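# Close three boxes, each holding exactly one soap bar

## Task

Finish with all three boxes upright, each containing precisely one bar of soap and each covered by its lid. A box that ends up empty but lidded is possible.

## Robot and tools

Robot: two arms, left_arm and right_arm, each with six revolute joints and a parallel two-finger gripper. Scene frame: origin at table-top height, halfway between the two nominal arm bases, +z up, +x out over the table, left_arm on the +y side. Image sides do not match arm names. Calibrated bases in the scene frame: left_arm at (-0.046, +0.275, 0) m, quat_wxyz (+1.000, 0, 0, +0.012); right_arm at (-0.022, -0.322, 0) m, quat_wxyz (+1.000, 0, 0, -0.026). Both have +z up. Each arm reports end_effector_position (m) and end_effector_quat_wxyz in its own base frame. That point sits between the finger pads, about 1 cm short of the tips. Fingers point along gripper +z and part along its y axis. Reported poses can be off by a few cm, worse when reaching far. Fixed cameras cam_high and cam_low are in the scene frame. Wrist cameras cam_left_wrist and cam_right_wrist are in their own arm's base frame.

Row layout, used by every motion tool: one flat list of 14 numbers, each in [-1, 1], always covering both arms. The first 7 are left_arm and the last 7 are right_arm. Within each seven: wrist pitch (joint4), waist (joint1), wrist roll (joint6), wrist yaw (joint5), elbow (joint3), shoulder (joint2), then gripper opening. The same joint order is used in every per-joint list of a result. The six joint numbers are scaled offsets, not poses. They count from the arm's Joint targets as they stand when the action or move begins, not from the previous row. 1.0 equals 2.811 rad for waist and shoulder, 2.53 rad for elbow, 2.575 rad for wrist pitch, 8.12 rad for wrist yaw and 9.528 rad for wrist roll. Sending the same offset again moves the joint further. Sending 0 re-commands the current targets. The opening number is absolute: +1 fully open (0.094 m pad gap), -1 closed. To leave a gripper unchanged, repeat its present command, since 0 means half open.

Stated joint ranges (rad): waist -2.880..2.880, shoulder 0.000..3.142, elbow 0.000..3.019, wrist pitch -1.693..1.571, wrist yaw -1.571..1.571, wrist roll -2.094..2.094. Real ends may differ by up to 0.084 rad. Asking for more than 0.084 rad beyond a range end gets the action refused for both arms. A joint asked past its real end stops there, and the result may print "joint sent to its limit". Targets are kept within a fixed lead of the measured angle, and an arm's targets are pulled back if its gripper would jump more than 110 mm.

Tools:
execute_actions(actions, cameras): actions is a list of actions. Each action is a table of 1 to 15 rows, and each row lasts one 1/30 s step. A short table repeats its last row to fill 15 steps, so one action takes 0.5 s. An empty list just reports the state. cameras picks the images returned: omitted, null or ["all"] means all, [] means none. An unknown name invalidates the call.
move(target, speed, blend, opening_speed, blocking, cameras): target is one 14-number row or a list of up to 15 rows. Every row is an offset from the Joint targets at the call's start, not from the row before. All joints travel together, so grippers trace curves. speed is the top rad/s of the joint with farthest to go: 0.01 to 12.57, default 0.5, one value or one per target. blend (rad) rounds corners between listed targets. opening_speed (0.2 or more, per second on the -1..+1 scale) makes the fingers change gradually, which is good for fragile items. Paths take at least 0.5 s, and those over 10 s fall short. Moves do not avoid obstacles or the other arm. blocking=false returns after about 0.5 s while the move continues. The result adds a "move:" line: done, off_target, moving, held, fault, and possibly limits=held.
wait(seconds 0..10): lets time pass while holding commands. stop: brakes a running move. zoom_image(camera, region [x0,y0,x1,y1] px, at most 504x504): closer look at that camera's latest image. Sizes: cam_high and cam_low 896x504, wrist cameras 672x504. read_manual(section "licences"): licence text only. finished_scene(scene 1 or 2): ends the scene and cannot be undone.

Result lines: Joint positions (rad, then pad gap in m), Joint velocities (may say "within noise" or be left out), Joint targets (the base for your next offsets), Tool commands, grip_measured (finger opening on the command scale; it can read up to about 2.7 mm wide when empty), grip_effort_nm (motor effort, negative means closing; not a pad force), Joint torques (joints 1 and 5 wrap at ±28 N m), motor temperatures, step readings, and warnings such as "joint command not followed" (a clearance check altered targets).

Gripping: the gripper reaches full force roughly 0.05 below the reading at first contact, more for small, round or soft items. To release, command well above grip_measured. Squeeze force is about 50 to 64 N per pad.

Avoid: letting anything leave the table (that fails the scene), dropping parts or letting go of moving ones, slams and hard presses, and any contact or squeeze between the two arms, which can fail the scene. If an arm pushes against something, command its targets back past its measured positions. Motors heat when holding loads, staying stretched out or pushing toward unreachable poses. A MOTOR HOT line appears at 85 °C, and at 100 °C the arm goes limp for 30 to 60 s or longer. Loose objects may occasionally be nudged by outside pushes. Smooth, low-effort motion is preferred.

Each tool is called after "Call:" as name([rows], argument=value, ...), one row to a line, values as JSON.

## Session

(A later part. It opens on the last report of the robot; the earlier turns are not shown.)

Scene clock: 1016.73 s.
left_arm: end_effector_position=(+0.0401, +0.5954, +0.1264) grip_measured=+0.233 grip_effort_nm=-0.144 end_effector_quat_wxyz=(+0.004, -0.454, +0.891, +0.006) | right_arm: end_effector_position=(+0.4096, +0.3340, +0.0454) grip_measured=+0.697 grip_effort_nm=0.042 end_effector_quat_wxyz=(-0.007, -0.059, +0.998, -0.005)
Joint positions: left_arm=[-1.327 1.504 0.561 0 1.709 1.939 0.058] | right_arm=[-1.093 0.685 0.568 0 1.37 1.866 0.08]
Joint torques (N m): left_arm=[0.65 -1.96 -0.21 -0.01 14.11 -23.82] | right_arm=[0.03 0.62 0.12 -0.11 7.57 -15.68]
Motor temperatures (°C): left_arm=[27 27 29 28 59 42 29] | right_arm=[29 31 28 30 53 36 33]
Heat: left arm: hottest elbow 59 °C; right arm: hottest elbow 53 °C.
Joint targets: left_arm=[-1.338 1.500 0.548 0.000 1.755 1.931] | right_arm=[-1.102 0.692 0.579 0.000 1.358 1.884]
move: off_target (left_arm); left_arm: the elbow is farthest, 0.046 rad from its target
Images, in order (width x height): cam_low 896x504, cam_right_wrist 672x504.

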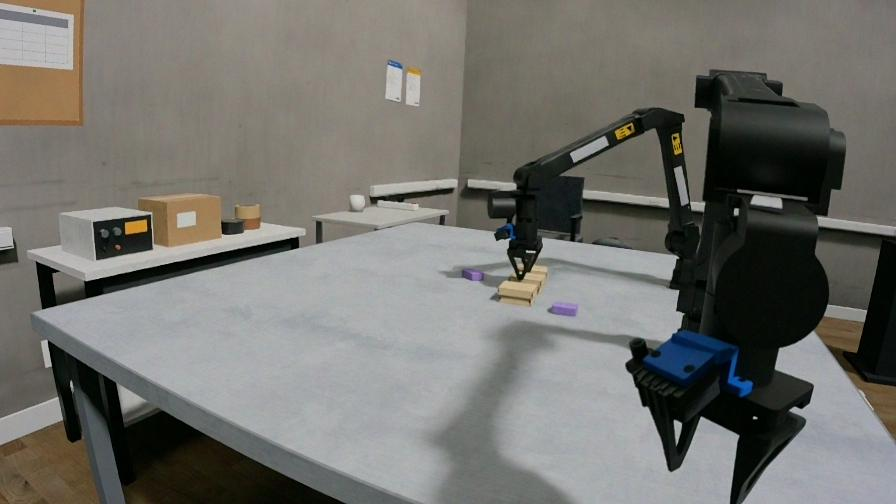

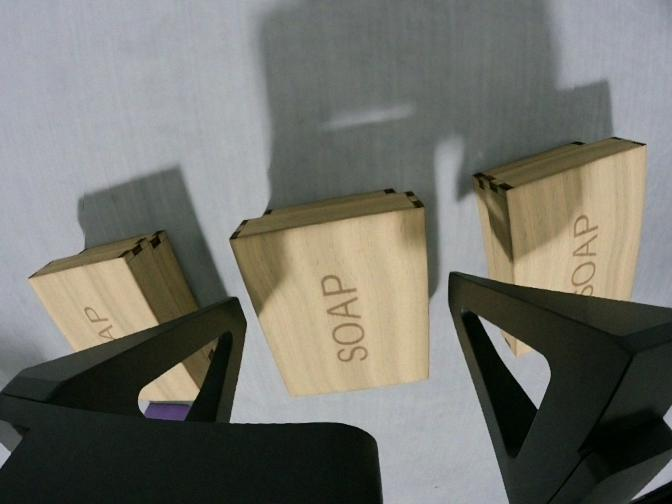

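Call:
move([
  [0,0,0,0,0,0,0.23,-0.003,0,0,0,0.0364,-0.0121,1],
  [0,0,0,0,0,0,0.23,-0.0381,0,0,0,0.0561,-0.0299,1],
  [0,0,0,0,0,0,0.23,-0.0847,0.058,0.0178,0,0.151,0.0235,1],
  [0,0,0,0,0,0,0.23,-0.0561,0.058,0.0178,0,0.1147,0.0411,1],
], speed=[0.2,0.3,0.5,0.3], cameras=["cam_right_wrist","cam_high","cam_low"])

Call:
zoom_image(camera="cam_low", region=[480, 240, 580, 320])

Scene clock: 1033.43 s.
left_arm: end_effector_position=(+0.0401, +0.5954, +0.1264) grip_measured=+0.233 grip_effort_nm=-0.149 end_effector_quat_wxyz=(+0.004, -0.454, +0.891, +0.006) | right_arm: end_effector_position=(+0.3884, +0.4516, +0.0857) grip_measured=+0.998 grip_effort_nm=0.051 end_effector_quat_wxyz=(-0.001, -0.063, +0.998, -0.001)
Joint positions: left_arm=[-1.327 1.504 0.561 0 1.709 1.939 0.058] | right_arm=[-1.255 0.861 0.735 0 1.658 1.977 0.094]
Joint torques (N m): left_arm=[0.65 -2.02 -0.21 -0.01 14.11 -23.82] | right_arm=[0.7 -0.56 0.14 -0.11 8.47 -17.55]
Motor temperatures (°C): left_arm=[27 27 29 28 59 42 29] | right_arm=[29 31 28 30 54 36 32]
Heat: left arm: hottest elbow 59 °C; right arm: hottest elbow 54 °C.
Joint targets: left_arm=[-1.338 1.500 0.548 0.000 1.755 1.931] | right_arm=[-1.246 0.855 0.749 0.000 1.648 2.000]
move: off_target (left_arm); left_arm: the elbow is farthest, 0.046 rad from its target
Images, in order (width x height): cam_high 896x504, cam_low 896x504, cam_right_wrist 672x504.

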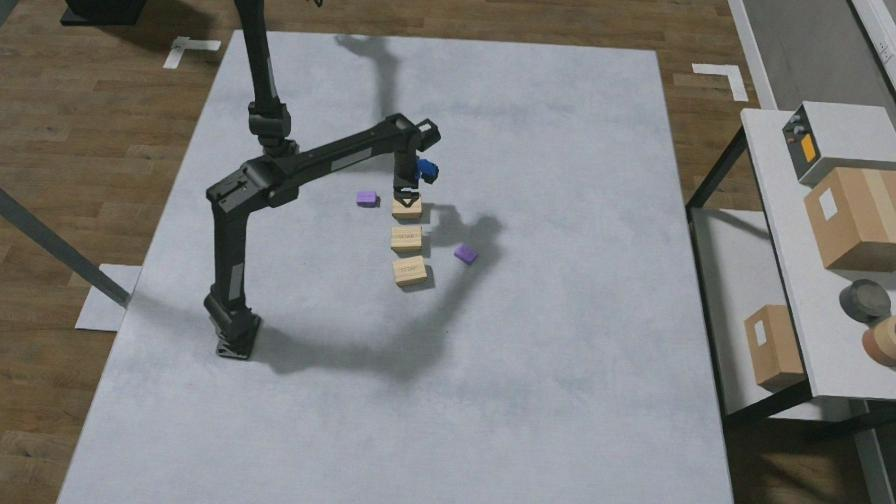

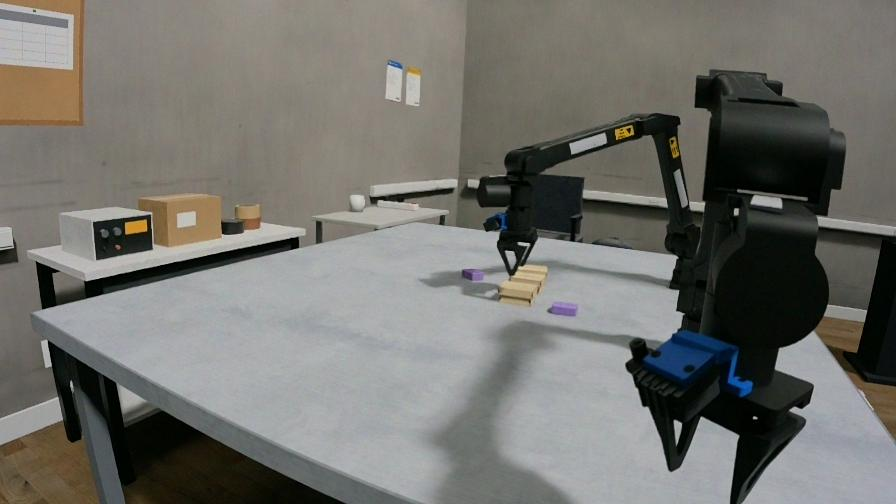

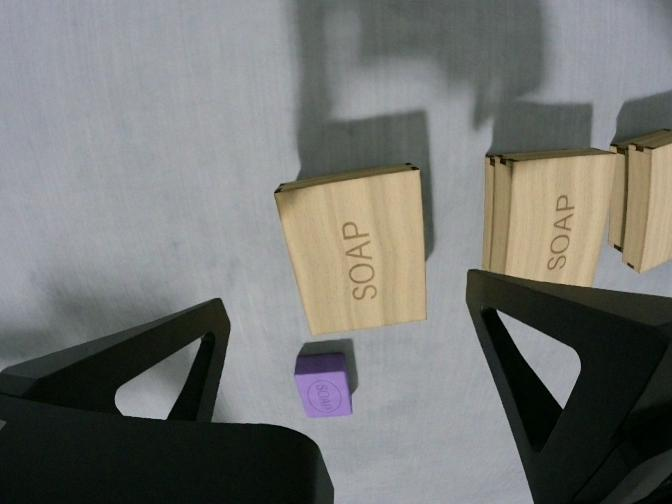

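Scaled by 5.040 (camera's finer frame: 1280x720).

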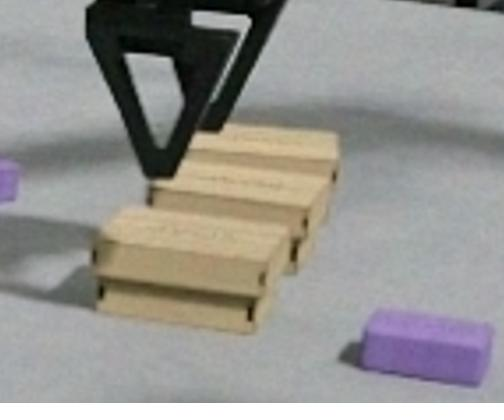

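Call:
move([
  [0,0,0,0,0,0,0.23,0.048,-0.0052,0,0,-0.0291,0.0189,1],
  [0,0,0,0,0,0,0.23,0.0368,-0.0052,0,0,-0.0008,0.0046,1],
], speed=[0.25,0.15], cameras=["cam_right_wrist"])

Scene clock: 1063.53 s.
left_arm: end_effector_position=(+0.0401, +0.5954, +0.1264) grip_measured=+0.233 grip_effort_nm=-0.134 end_effector_quat_wxyz=(+0.004, -0.454, +0.891, +0.006) | right_arm: end_effector_position=(+0.3932, +0.4437, +0.0305) grip_measured=+0.998 grip_effort_nm=0.046 end_effector_quat_wxyz=(-0.005, -0.055, +0.998, -0.005)
Joint positions: left_arm=[-1.327 1.504 0.561 0 1.709 1.939 0.058] | right_arm=[-1.143 0.846 0.736 0 1.59 2.031 0.094]
Joint torques (N m): left_arm=[0.64 -1.96 -0.21 -0.01 14.09 -23.82] | right_arm=[0.17 -0.5 0.13 -0.11 13.56 -21.07]
Motor temperatures (°C): left_arm=[27 27 29 28 60 43 29] | right_arm=[29 31 28 30 53 39 31]
Heat: left arm: hottest elbow 60 °C; right arm: hottest elbow 53 °C.
Joint targets: left_arm=[-1.338 1.500 0.548 0.000 1.755 1.931] | right_arm=[-1.151 0.841 0.749 0.000 1.647 2.013]
move: off_target (left_arm, right_arm); left_arm: the elbow is farthest, 0.046 rad from its target; right_arm: the elbow is farthest, 0.056 rad from its target

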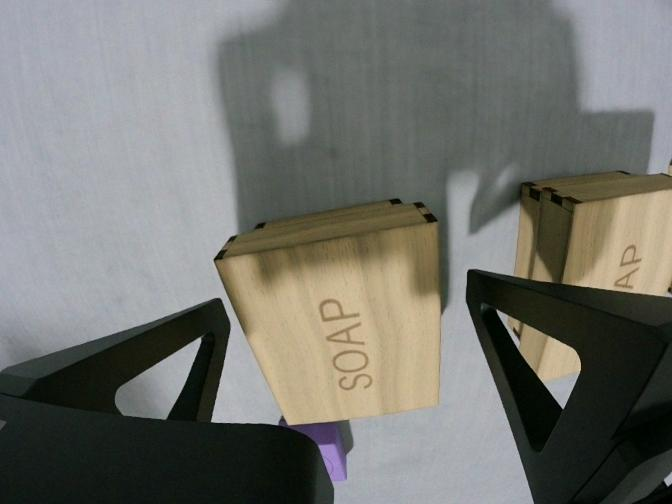

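Call:
move([
  [0,0,0,0,0,0,0.23,0,0.0059,0,0,0,0,1],
  [0,0,0,0,0,0,0.23,0,0.0059,0,0,0,0,0.25],
], speed=0.1, opening_speed=0.5, cameras=[])

Call:
move(target=[0,0,0,0,0,0,0.23,-0.0145,0,0,0,0.0075,-0.0071,0.25], speed=0.06, cameras=["cam_right_wrist"])

Call:
zoom_image(camera="cam_right_wrist", region=[200, 150, 450, 250])

Call:
move(target=[0,0,0,0,0,0,0.23,-0.0432,0,0,0,0.0265,-0.0158,0.25], speed=0.2, cameras=["cam_right_wrist","cam_high"])

Call:
zoom_image(camera="cam_high", region=[360, 160, 450, 270])

Scene clock: 1086.43 s.
left_arm: end_effector_position=(+0.0401, +0.5954, +0.1264) grip_measured=+0.233 grip_effort_nm=-0.144 end_effector_quat_wxyz=(+0.004, -0.454, +0.891, +0.006) | right_arm: end_effector_position=(+0.3917, +0.4450, +0.0310) grip_measured=+0.379 grip_effort_nm=-1.062 end_effector_quat_wxyz=(-0.005, -0.057, +0.998, -0.005)
Joint positions: left_arm=[-1.327 1.504 0.561 0 1.709 1.939 0.058] | right_arm=[-1.144 0.85 0.736 0 1.59 2.03 0.065]
Joint torques (N m): left_arm=[0.64 -1.96 -0.21 -0.01 14.09 -23.82] | right_arm=[0.05 0.67 0.13 -0.11 13.59 -21.01]
Motor temperatures (°C): left_arm=[27 27 29 28 60 43 29] | right_arm=[29 31 28 30 60 38 31]
Heat: left arm: hottest elbow 60 °C; right arm: hottest elbow 60 °C.
Joint targets: left_arm=[-1.338 1.500 0.548 0.000 1.755 1.931] | right_arm=[-1.151 0.857 0.749 0.000 1.647 2.013]
move: off_target (left_arm, right_arm); target 2's new numbers were sent with right_arm's elbow 0.057 rad from that target; left_arm: the elbow is farthest, 0.046 rad from its target; right_arm: the elbow is farthest, 0.057 rad from its target

Scene clock: 1087.47 s.
left_arm: end_effector_position=(+0.0401, +0.5954, +0.1264) grip_measured=+0.233 grip_effort_nm=-0.149 end_effector_quat_wxyz=(+0.004, -0.454, +0.891, +0.006) | right_arm: end_effector_position=(+0.3924, +0.4459, +0.0502) grip_measured=+0.378 grip_effort_nm=-1.082 end_effector_quat_wxyz=(-0.003, -0.057, +0.998, -0.003)
Joint positions: left_arm=[-1.327 1.504 0.561 0 1.709 1.939 0.058] | right_arm=[-1.18 0.85 0.736 0 1.61 2.009 0.065]
Joint torques (N m): left_arm=[0.64 -2.02 -0.21 -0.01 14.09 -23.77] | right_arm=[0.03 0.62 0.13 -0.11 13.6 -20.89]
Motor temperatures (°C): left_arm=[27 27 29 28 60 43 29] | right_arm=[29 31 28 30 60 38 31]
Heat: left arm: hottest elbow 60 °C; right arm: hottest elbow 60 °C.
Joint targets: left_arm=[-1.338 1.500 0.548 0.000 1.755 1.931] | right_arm=[-1.188 0.857 0.749 0.000 1.665 1.993]
move: off_target (left_arm, right_arm); left_arm: the elbow is farthest, 0.046 rad from its target; right_arm: the elbow is farthest, 0.056 rad from its target

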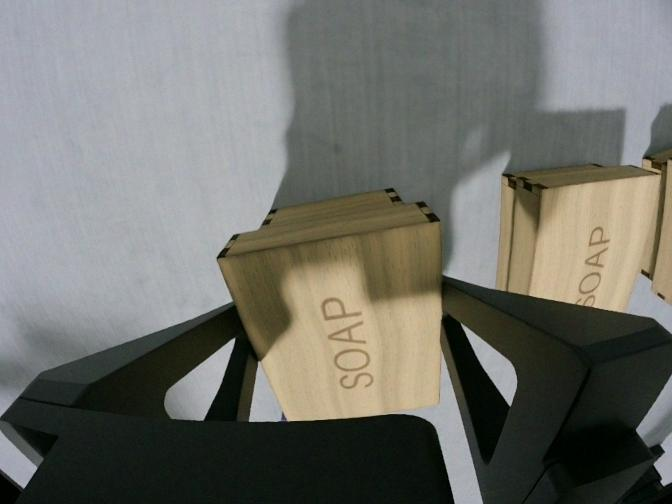

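Scaled by 2.016 (camera's finer frame: 960x720).

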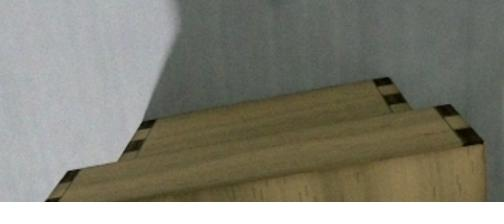

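Scene clock: 1088.57 s.
left_arm: end_effector_position=(+0.0401, +0.5954, +0.1264) grip_measured=+0.233 grip_effort_nm=-0.144 end_effector_quat_wxyz=(+0.004, -0.454, +0.891, +0.006) | right_arm: end_effector_position=(+0.3933, +0.4468, +0.1052) grip_measured=+0.378 grip_effort_nm=-1.077 end_effector_quat_wxyz=(+0.001, -0.057, +0.998, +0.001)
Joint positions: left_arm=[-1.327 1.504 0.561 0 1.709 1.939 0.058] | right_arm=[-1.292 0.85 0.736 0 1.68 1.957 0.065]
Joint torques (N m): left_arm=[0.64 -2.02 -0.21 -0.01 14.11 -23.82] | right_arm=[0.08 0.67 0.13 -0.11 13.82 -19.96]
Motor temperatures (°C): left_arm=[27 27 29 28 60 43 29] | right_arm=[29 31 28 30 60 38 31]
Heat: left arm: hottest elbow 60 °C; right arm: hottest elbow 60 °C.
Joint targets: left_arm=[-1.338 1.500 0.548 0.000 1.755 1.931] | right_arm=[-1.300 0.857 0.749 0.000 1.732 1.948]
move: off_target (left_arm, right_arm); left_arm: the elbow is farthest, 0.046 rad from its target; right_arm: the elbow is farthest, 0.052 rad from its target
Images, in order (width x height): cam_high 896x504, cam_right_wrist 672x504.

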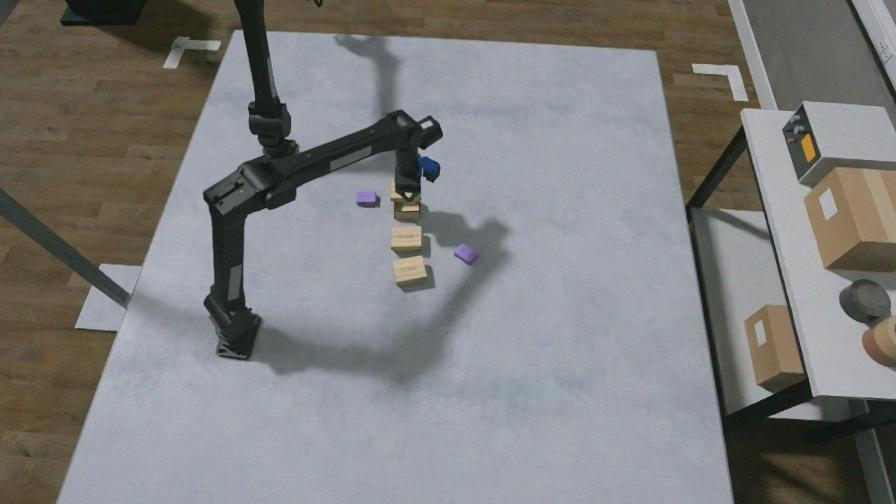

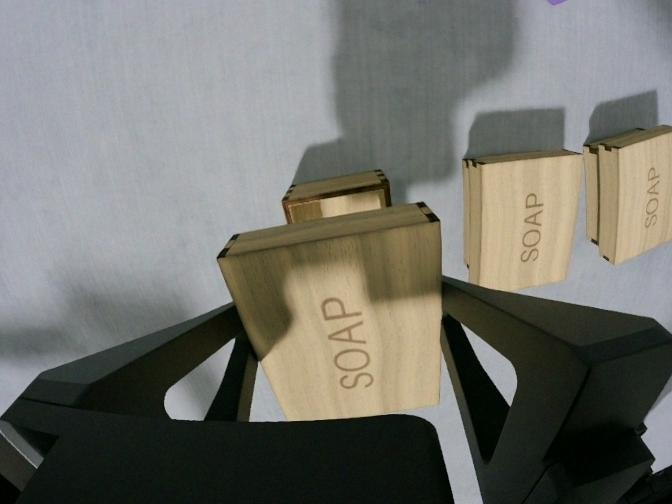

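Scaled by 4.582 (camera's finer frame: 1280x720).

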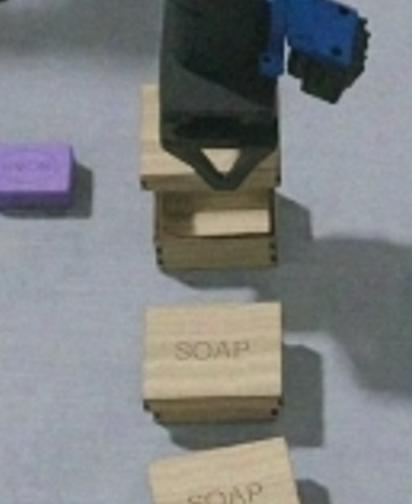

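Call:
move([
  [0,-0.1,0,0,0,0,1,0,-0.4116,0,0,0,0,0.25],
  [0.0905,-0.7243,0.056,0,-0.3652,-0.2298,1,0,-0.4116,0,0,0,0,0.25],
], speed=[0.8,1.0])

Call:
zoom_image(camera="cam_high", region=[340, 170, 490, 300])

Scene clock: 1108.53 s.
left_arm: end_effector_position=(+0.2821, -0.1663, +0.0990) grip_measured=+0.998 grip_effort_nm=0.120 end_effector_quat_wxyz=(-0.002, +0.717, +0.697, -0.001) | right_arm: end_effector_position=(+0.5684, -0.1767, +0.1052) grip_measured=+0.378 grip_effort_nm=-1.077 end_effector_quat_wxyz=(+0.001, +0.495, +0.869, +0.000)
Joint positions: left_arm=[-1.118 -0.531 1.067 0 0.842 1.3 0.094] | right_arm=[-1.292 -0.3 0.736 0.001 1.68 1.957 0.065]
Joint torques (N m): left_arm=[1.58 -1.96 0.07 0.01 8.14 -11.69] | right_arm=[0.06 0.15 0.13 -0.16 13.83 -19.96]
Motor temperatures (°C): left_arm=[27 27 29 28 60 43 29] | right_arm=[29 31 28 30 62 41 32]
Heat: left arm: hottest elbow 60 °C; right arm: hottest elbow 62 °C.
Joint targets: left_arm=[-1.105 -0.536 1.082 0.000 0.832 1.285] | right_arm=[-1.300 -0.300 0.749 0.000 1.732 1.948]
move: off_target (right_arm); right_arm: the elbow is farthest, 0.052 rad from its target

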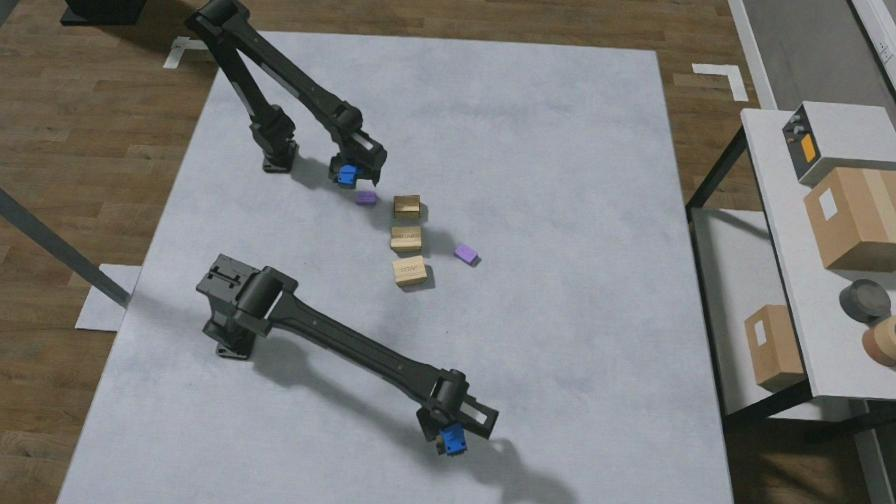

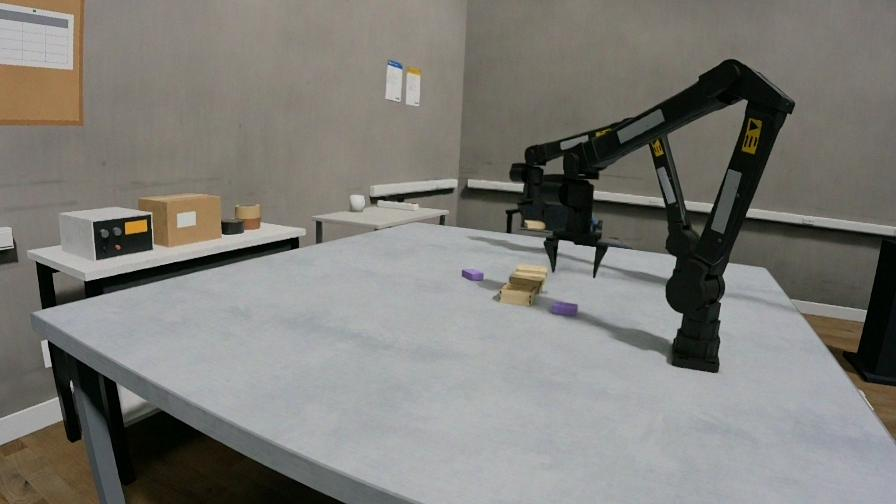

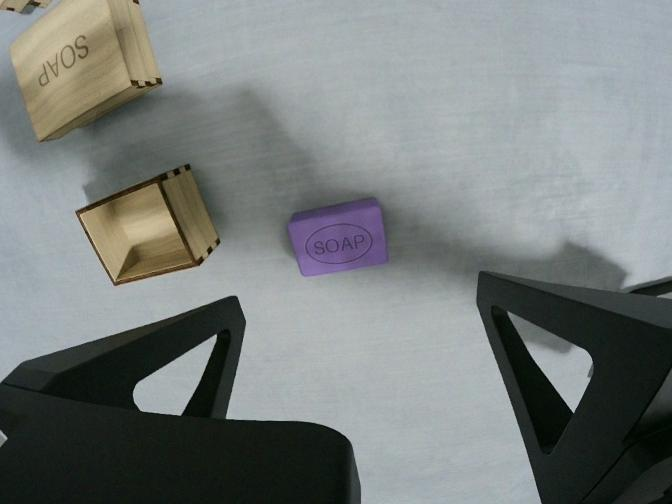

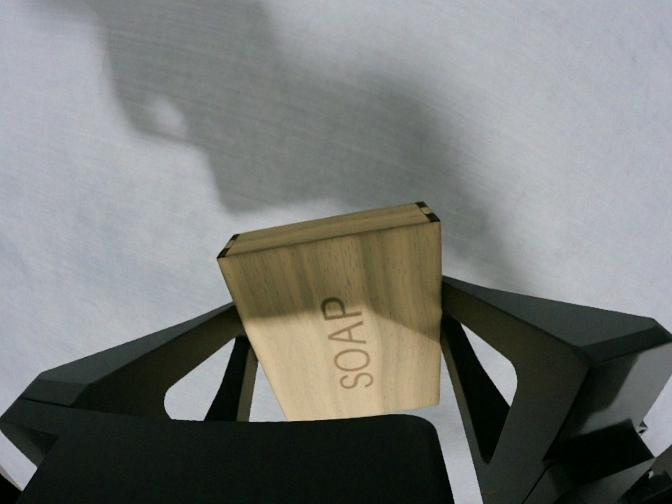

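Scaled by 3.360 (camera's finer frame: 1280x720).

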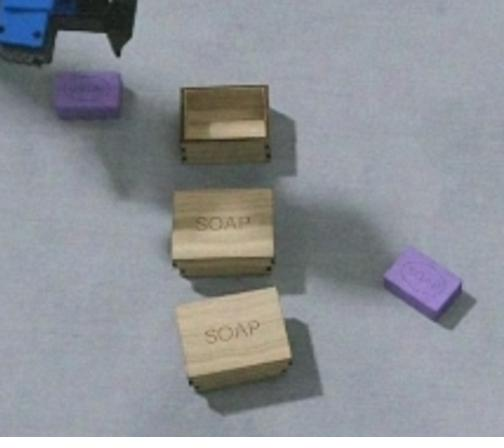

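Call:
move([
  [0,0.0139,0.0024,0,0,0,1,0,0,0,0,0,0,0.25],
  [0.0889,0.0139,0.0024,0,-0.0342,0.0626,1,0,0,0,0,0,0,0.25],
], speed=0.2, cameras=["cam_left_wrist","cam_low"])

Call:
zoom_image(camera="cam_low", region=[520, 230, 620, 330])

Scene clock: 1132.00 s.
left_arm: end_effector_position=(+0.2918, -0.1626, +0.0264) grip_measured=+0.998 grip_effort_nm=0.125 end_effector_quat_wxyz=(-0.003, +0.716, +0.698, -0.001) | right_arm: end_effector_position=(+0.5684, -0.1767, +0.1052) grip_measured=+0.378 grip_effort_nm=-1.077 end_effector_quat_wxyz=(+0.001, +0.495, +0.869, +0.000)
Joint positions: left_arm=[-0.889 -0.507 1.09 0 0.754 1.442 0.094] | right_arm=[-1.292 -0.3 0.736 0.001 1.68 1.957 0.065]
Joint torques (N m): left_arm=[1.5 -0.85 0.11 0.01 7.08 -9.7] | right_arm=[0.08 0.15 0.12 -0.16 13.83 -19.96]
Motor temperatures (°C): left_arm=[27 27 29 28 58 42 29] | right_arm=[29 31 28 30 63 42 32]
Heat: left arm: hottest elbow 58 °C; right arm: hottest elbow 63 °C.
Joint targets: left_arm=[-0.876 -0.497 1.104 0.000 0.745 1.461] | right_arm=[-1.300 -0.300 0.749 0.000 1.732 1.948]
move: off_target (right_arm); right_arm: the elbow is farthest, 0.052 rad from its target
Images, in order (width x height): cam_low 896x504, cam_left_wrist 672x504.

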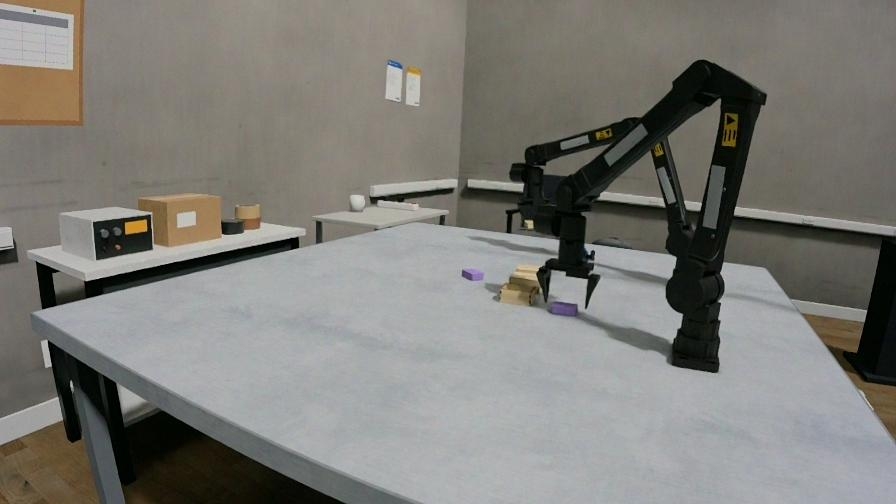

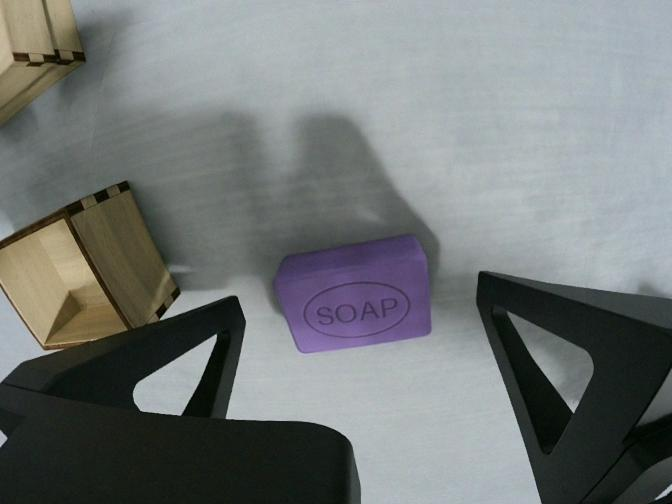

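Scaled by 5.040 (camera's finer frame: 1280x720).

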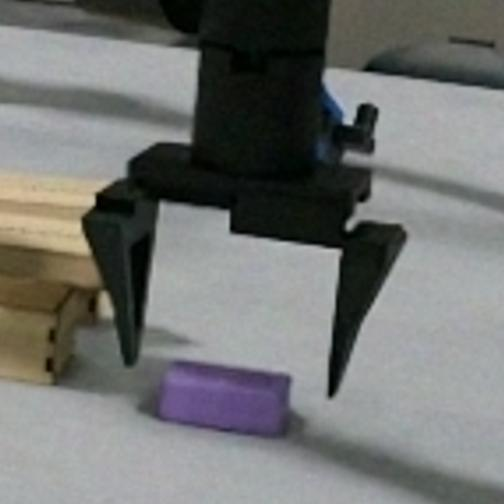

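Call:
move([
  [0,0,0,0,0,0,0.0,0,0,0,0,0,0,0.25],
  [-0.0852,0,0,0,0.0573,-0.0523,0.0,0,0,0,0,0,0,0.25],
  [-0.0981,0.027,0.0013,0,0.1966,0.0727,0.0,0,0,0,0,0,0,0.25],
], speed=[0.25,0.25,0.4], opening_speed=0.4, cameras=["cam_left_wrist","cam_low"])

Call:
zoom_image(camera="cam_left_wrist", region=[200, 150, 500, 360])

Scene clock: 1163.97 s.
left_arm: end_effector_position=(+0.4178, -0.1926, +0.0895) grip_measured=+0.171 grip_effort_nm=-1.043 end_effector_quat_wxyz=(-0.001, +0.694, +0.720, +0.000) | right_arm: end_effector_position=(+0.5684, -0.1767, +0.1052) grip_measured=+0.378 grip_effort_nm=-1.082 end_effector_quat_wxyz=(+0.001, +0.495, +0.869, +0.000)
Joint positions: left_arm=[-1.118 -0.431 1.102 0 1.189 1.644 0.055] | right_arm=[-1.292 -0.3 0.736 0.001 1.68 1.957 0.065]
Joint torques (N m): left_arm=[0.68 -0.85 0.08 0.01 13.94 -14.62] | right_arm=[0.08 0.15 0.13 -0.16 13.82 -19.96]
Motor temperatures (°C): left_arm=[27 27 29 28 54 39 29] | right_arm=[29 31 28 30 65 43 32]
Heat: left arm: hottest elbow 54 °C; right arm: hottest elbow 65 °C.
Joint targets: left_arm=[-1.129 -0.421 1.117 0.000 1.242 1.665] | right_arm=[-1.300 -0.300 0.749 0.000 1.732 1.948]
move: off_target (left_arm, right_arm); left_arm: the elbow is farthest, 0.053 rad from its target; right_arm: the elbow is farthest, 0.052 rad from its target
Images, in order (width x height): cam_low 896x504, cam_left_wrist 672x504.

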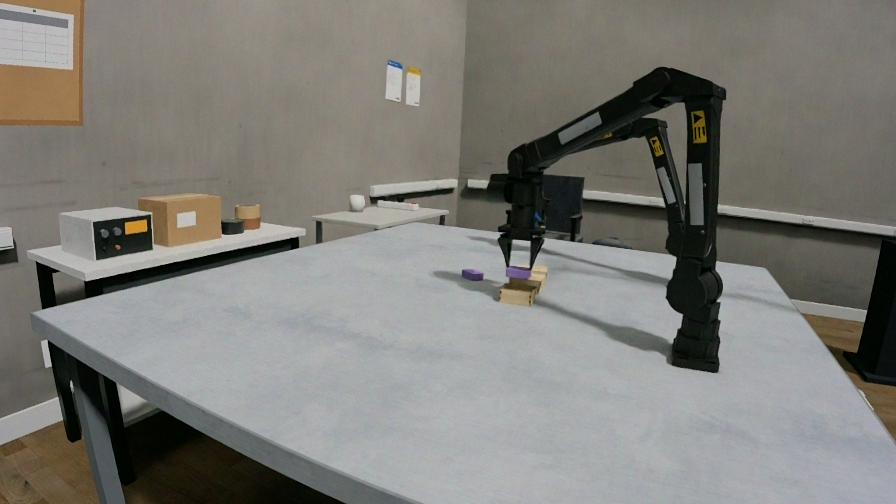

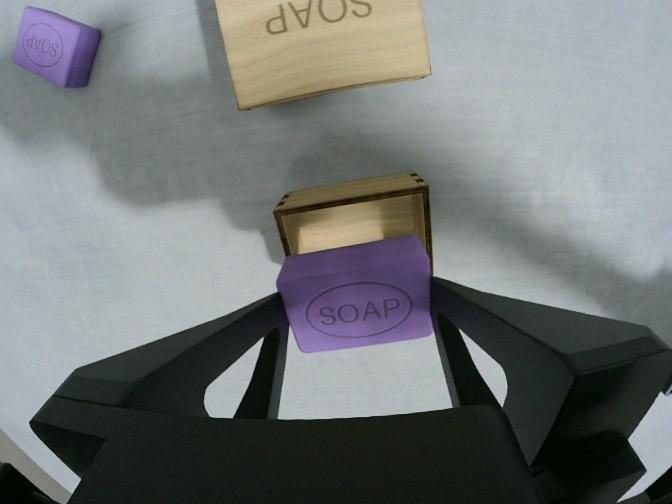

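Scaled by 1.680 (camera's finer frame: 960x720).

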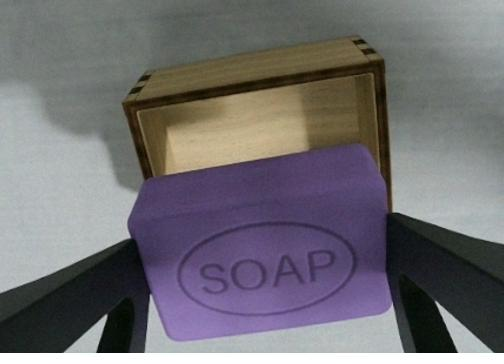

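Call:
move([
  [0,0,0,0,-0.0253,0,0.0,0,0,0,0,0,0,0.25],
  [0.0413,0,0,0,-0.0425,0.0132,0.0,0,0,0,0,0,0,0.25],
], speed=0.12, cameras=["cam_left_wrist","cam_low"])

Call:
zoom_image(camera="cam_left_wrist", region=[200, 170, 500, 380])

Call:
zoom_image(camera="cam_low", region=[480, 250, 560, 320])

Scene clock: 1204.80 s.
left_arm: end_effector_position=(+0.4166, -0.1921, +0.0592) grip_measured=+0.171 grip_effort_nm=-1.033 end_effector_quat_wxyz=(+0.000, +0.694, +0.720, +0.000) | right_arm: end_effector_position=(+0.5684, -0.1767, +0.1052) grip_measured=+0.378 grip_effort_nm=-1.077 end_effector_quat_wxyz=(+0.001, +0.495, +0.869, +0.000)
Joint positions: left_arm=[-1.035 -0.431 1.103 0 1.143 1.678 0.055] | right_arm=[-1.292 -0.3 0.736 0.001 1.68 1.957 0.065]
Joint torques (N m): left_arm=[1.5 -0.85 0.11 0.01 7.97 -14.8] | right_arm=[0.08 0.15 0.13 -0.17 13.82 -19.96]
Motor temperatures (°C): left_arm=[27 27 29 28 61 38 31] | right_arm=[29 31 28 30 65 43 33]
Heat: left arm: hottest elbow 61 °C; right arm: hottest elbow 65 °C.
Joint targets: left_arm=[-1.023 -0.421 1.117 0.000 1.135 1.702] | right_arm=[-1.300 -0.300 0.749 0.000 1.732 1.948]
move: off_target (right_arm); right_arm: the elbow is farthest, 0.052 rad from its target
Images, in order (width x height): cam_low 896x504, cam_left_wrist 672x504.

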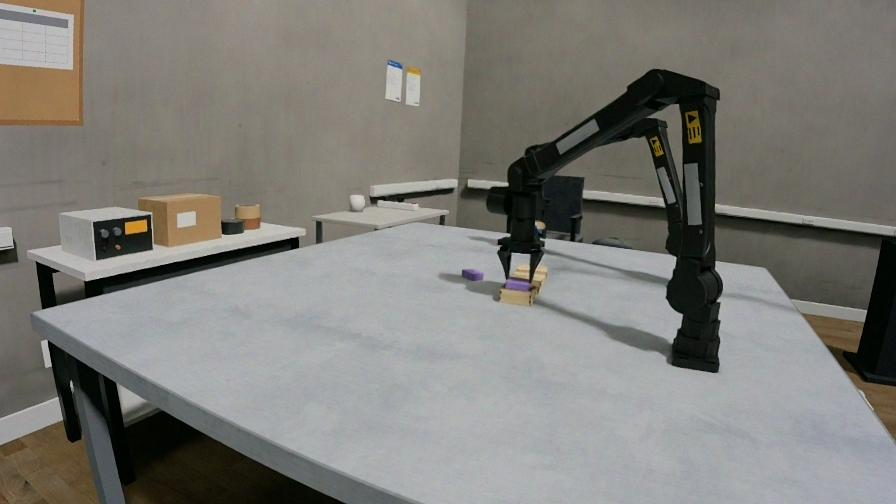

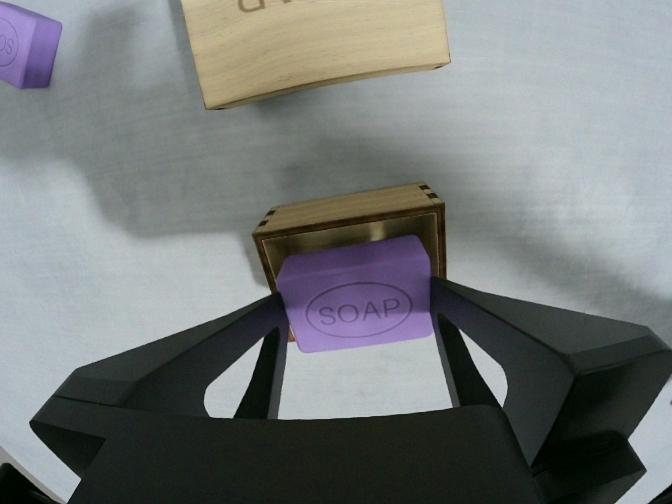

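Scaled by 1.680 (camera's finer frame: 960x720).

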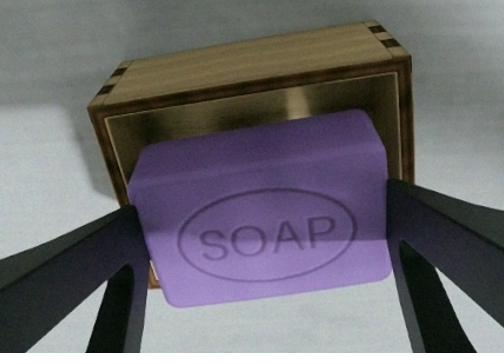

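Scaled by 6.300 (camera's finer frame: 1280x720).

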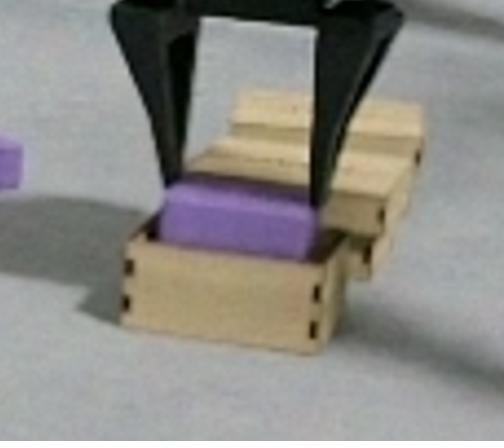

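Call:
move(target=[0.0141,0,0,0,-0.0058,0.0084,0.0,0,0,0,0,0,0,0.25], speed=0.05, cameras=["cam_left_wrist","cam_low"])

Call:
zoom_image(camera="cam_left_wrist", region=[200, 190, 500, 400])

Call:
zoom_image(camera="cam_low", region=[480, 250, 560, 320])

Scene clock: 1214.50 s.
left_arm: end_effector_position=(+0.4172, -0.1923, +0.0446) grip_measured=+0.171 grip_effort_nm=-1.033 end_effector_quat_wxyz=(+0.000, +0.694, +0.720, +0.000) | right_arm: end_effector_position=(+0.5684, -0.1767, +0.1052) grip_measured=+0.378 grip_effort_nm=-1.082 end_effector_quat_wxyz=(+0.001, +0.495, +0.869, +0.000)
Joint positions: left_arm=[-0.999 -0.431 1.103 0 1.129 1.701 0.055] | right_arm=[-1.292 -0.3 0.736 0.001 1.68 1.957 0.065]
Joint torques (N m): left_arm=[1.68 -0.85 0.11 0.01 7.75 -15.03] | right_arm=[0.08 0.15 0.12 -0.17 13.83 -19.96]
Motor temperatures (°C): left_arm=[27 27 29 28 59 39 31] | right_arm=[29 31 28 30 66 43 33]
Heat: left arm: hottest elbow 59 °C; right arm: hottest elbow 66 °C.
Joint targets: left_arm=[-0.986 -0.421 1.117 0.000 1.120 1.726] | right_arm=[-1.300 -0.300 0.749 0.000 1.732 1.948]
move: off_target (right_arm); right_arm: the elbow is farthest, 0.052 rad from its target
Images, in order (width x height): cam_low 896x504, cam_left_wrist 672x504.

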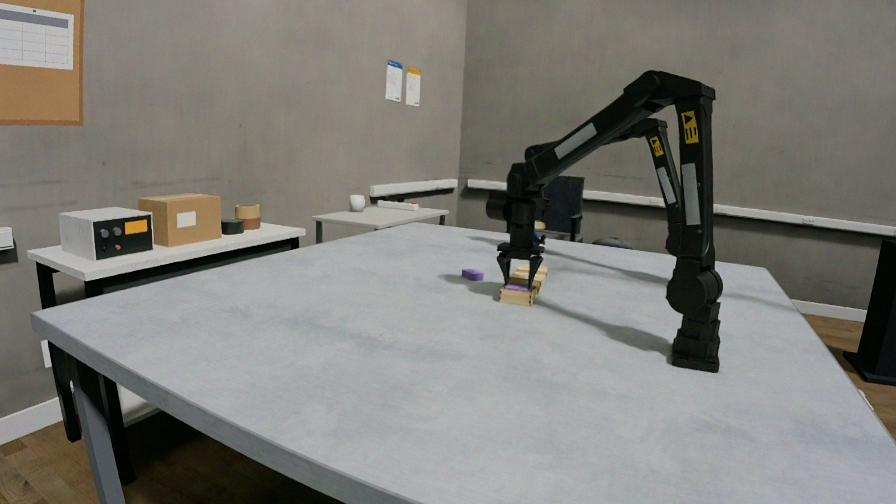

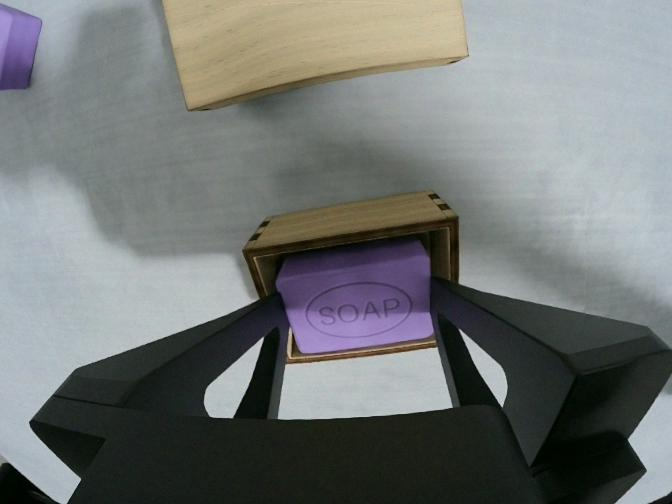

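Scaled by 1.680 (camera's finer frame: 960x720).

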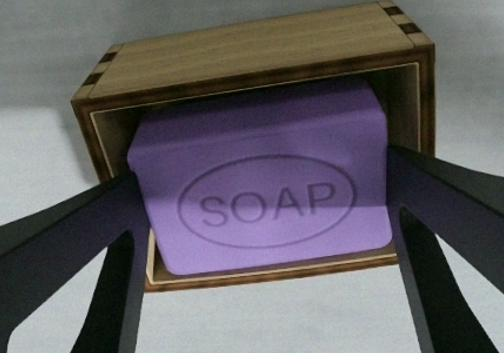

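Scaled by 6.300 (camera's finer frame: 1280x720).

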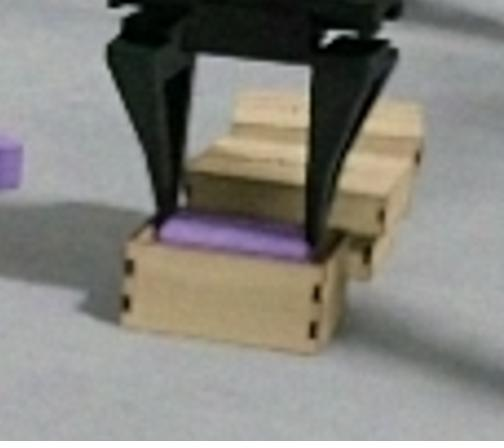

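Call:
move([
  [0.0078,0,0,0,-0.0036,0.0041,0.0,0,0,0,0,0,0,0.25],
  [0.0078,0,0,0,-0.0036,0.0041,0.27,0,0,0,0,0,0,0.25],
], speed=0.05, opening_speed=0.25, cameras=["cam_left_wrist"])

Call:
zoom_image(camera="cam_left_wrist", region=[200, 190, 500, 400])

Scene clock: 1226.40 s.
left_arm: end_effector_position=(+0.4170, -0.1922, +0.0363) grip_measured=+0.266 grip_effort_nm=0.139 end_effector_quat_wxyz=(+0.000, +0.694, +0.720, +0.000) | right_arm: end_effector_position=(+0.5684, -0.1767, +0.1052) grip_measured=+0.378 grip_effort_nm=-1.077 end_effector_quat_wxyz=(+0.001, +0.495, +0.869, +0.000)
Joint positions: left_arm=[-0.978 -0.431 1.103 0 1.12 1.713 0.059] | right_arm=[-1.292 -0.3 0.736 0.001 1.68 1.957 0.065]
Joint torques (N m): left_arm=[1.57 -0.85 0.11 0.01 7.64 -14.97] | right_arm=[0.06 0.15 0.13 -0.16 13.82 -19.96]
Motor temperatures (°C): left_arm=[27 27 29 28 56 39 31] | right_arm=[29 31 28 30 66 43 33]
Heat: left arm: hottest elbow 56 °C; right arm: hottest elbow 66 °C.
Joint targets: left_arm=[-0.966 -0.421 1.117 0.000 1.111 1.738] | right_arm=[-1.300 -0.300 0.749 0.000 1.732 1.948]
move: off_target (right_arm); right_arm: the elbow is farthest, 0.052 rad from its target

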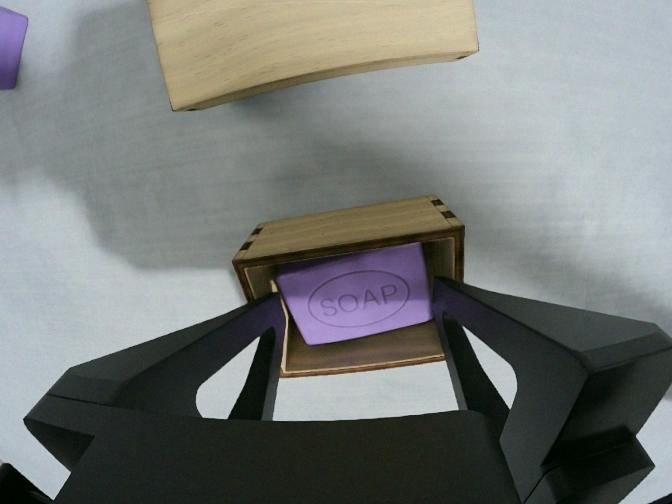

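Scaled by 1.680 (camera's finer frame: 960x720).

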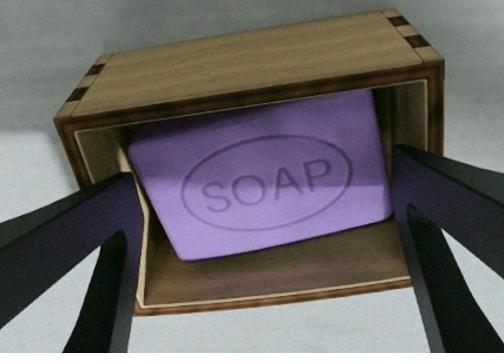

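Call:
move([
  [-0.0085,0,0,0,0.0213,-0.0128,0.27,0,0,0,0,0,0,0.25],
  [-0.0241,0,0,0,0.03,-0.0206,0.27,0,0,0,0,0,0,0.25],
], speed=[0.1,0.07], cameras=["cam_left_wrist"])

Call:
zoom_image(camera="cam_left_wrist", region=[200, 190, 500, 400])

Scene clock: 1240.67 s.
left_arm: end_effector_position=(+0.4184, -0.1929, +0.0501) grip_measured=+0.267 grip_effort_nm=0.134 end_effector_quat_wxyz=(-0.001, +0.694, +0.720, +0.000) | right_arm: end_effector_position=(+0.5684, -0.1767, +0.1052) grip_measured=+0.378 grip_effort_nm=-1.077 end_effector_quat_wxyz=(+0.001, +0.495, +0.869, +0.000)
Joint positions: left_arm=[-1.017 -0.431 1.103 0 1.141 1.697 0.06] | right_arm=[-1.292 -0.3 0.736 0.001 1.68 1.957 0.065]
Joint torques (N m): left_arm=[0.55 -0.85 0.11 0.01 12.88 -18.61] | right_arm=[0.06 0.15 0.13 -0.16 13.83 -19.96]
Motor temperatures (°C): left_arm=[27 27 29 28 54 39 30] | right_arm=[29 31 28 30 66 43 33]
Heat: left arm: hottest elbow 54 °C; right arm: hottest elbow 66 °C.
Joint targets: left_arm=[-1.028 -0.421 1.117 0.000 1.187 1.680] | right_arm=[-1.300 -0.300 0.749 0.000 1.732 1.948]
move: off_target (left_arm, right_arm); left_arm: the elbow is farthest, 0.046 rad from its target; right_arm: the elbow is farthest, 0.052 rad from its target

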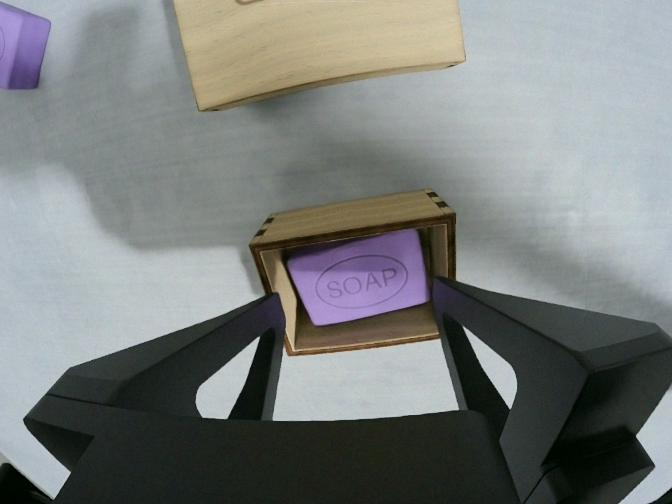

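Scaled by 1.680 (camera's finer frame: 960x720).

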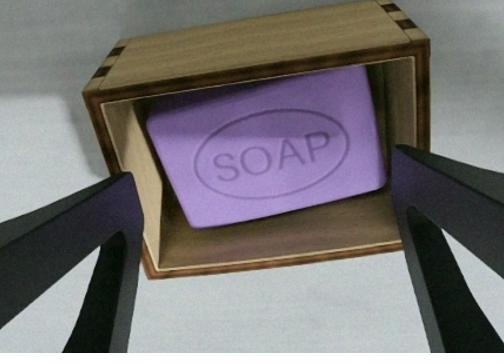

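Call:
move([
  [-0.0668,0,0,0,0.0447,-0.0285,0.27,0,0,0,0,0,0,0.25],
  [-0.0668,0.45,0,0,0.0447,-0.0285,0.27,0,0.05,0,0,0,0,0.25],
  [-0.0668,0.676,0,0,0.0447,-0.0285,0.27,0,0.4116,0,0,0,0,0.25],
  [-0.0668,0.676,0,0,0.0447,-0.0285,0.27,0.0287,0.4116,0,0,-0.0401,0.0202,0.25],
], speed=[0.3,1.0,0.6,0.2], cameras=["cam_right_wrist","cam_low"])

Call:
zoom_image(camera="cam_right_wrist", region=[200, 130, 450, 230])

Scene clock: 1264.97 s.
left_arm: end_effector_position=(+0.0442, +0.4670, +0.1277) grip_measured=+0.267 grip_effort_nm=0.134 end_effector_quat_wxyz=(+0.004, -0.186, +0.982, +0.013) | right_arm: end_effector_position=(+0.3863, +0.4496, +0.0728) grip_measured=+0.377 grip_effort_nm=-1.077 end_effector_quat_wxyz=(-0.005, -0.062, +0.998, -0.005)
Joint positions: left_arm=[-1.187 1.478 1.103 0.001 1.254 1.609 0.06] | right_arm=[-1.235 0.862 0.737 0 1.638 1.987 0.065]
Joint torques (N m): left_arm=[0.57 -1.55 0.1 0.01 13.78 -17.61] | right_arm=[0.69 -0.38 0.13 -0.1 8.53 -17.96]
Motor temperatures (°C): left_arm=[27 27 29 28 55 41 30] | right_arm=[29 31 28 30 66 43 33]
Heat: left arm: hottest elbow 55 °C; right arm: hottest elbow 66 °C.
Joint targets: left_arm=[-1.200 1.479 1.117 0.000 1.300 1.599] | right_arm=[-1.226 0.857 0.749 0.000 1.631 2.005]
move: off_target (left_arm); left_arm: the elbow is farthest, 0.047 rad from its target
Images, in order (width x height): cam_low 896x504, cam_right_wrist 672x504.

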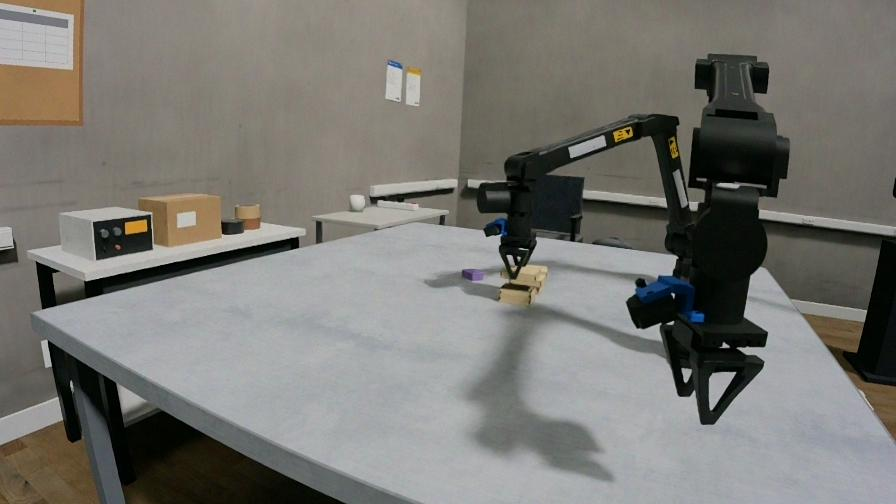

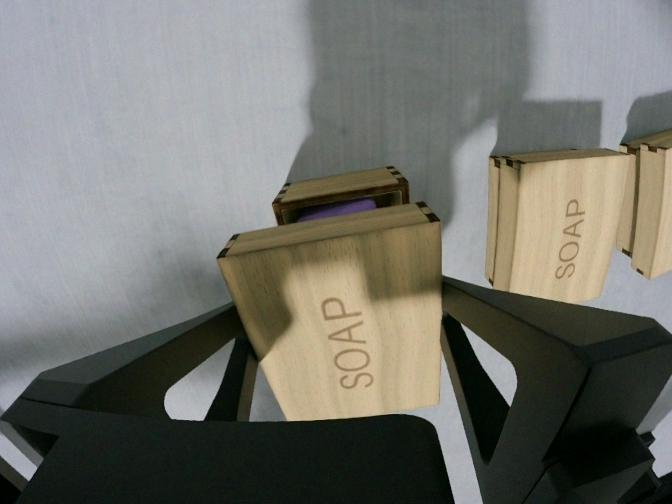

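Scaled by 2.016 (camera's finer frame: 960x720).

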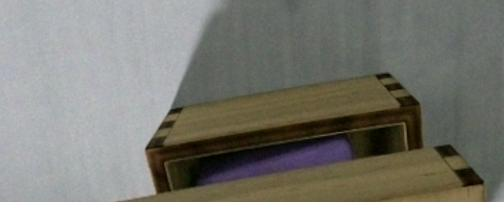

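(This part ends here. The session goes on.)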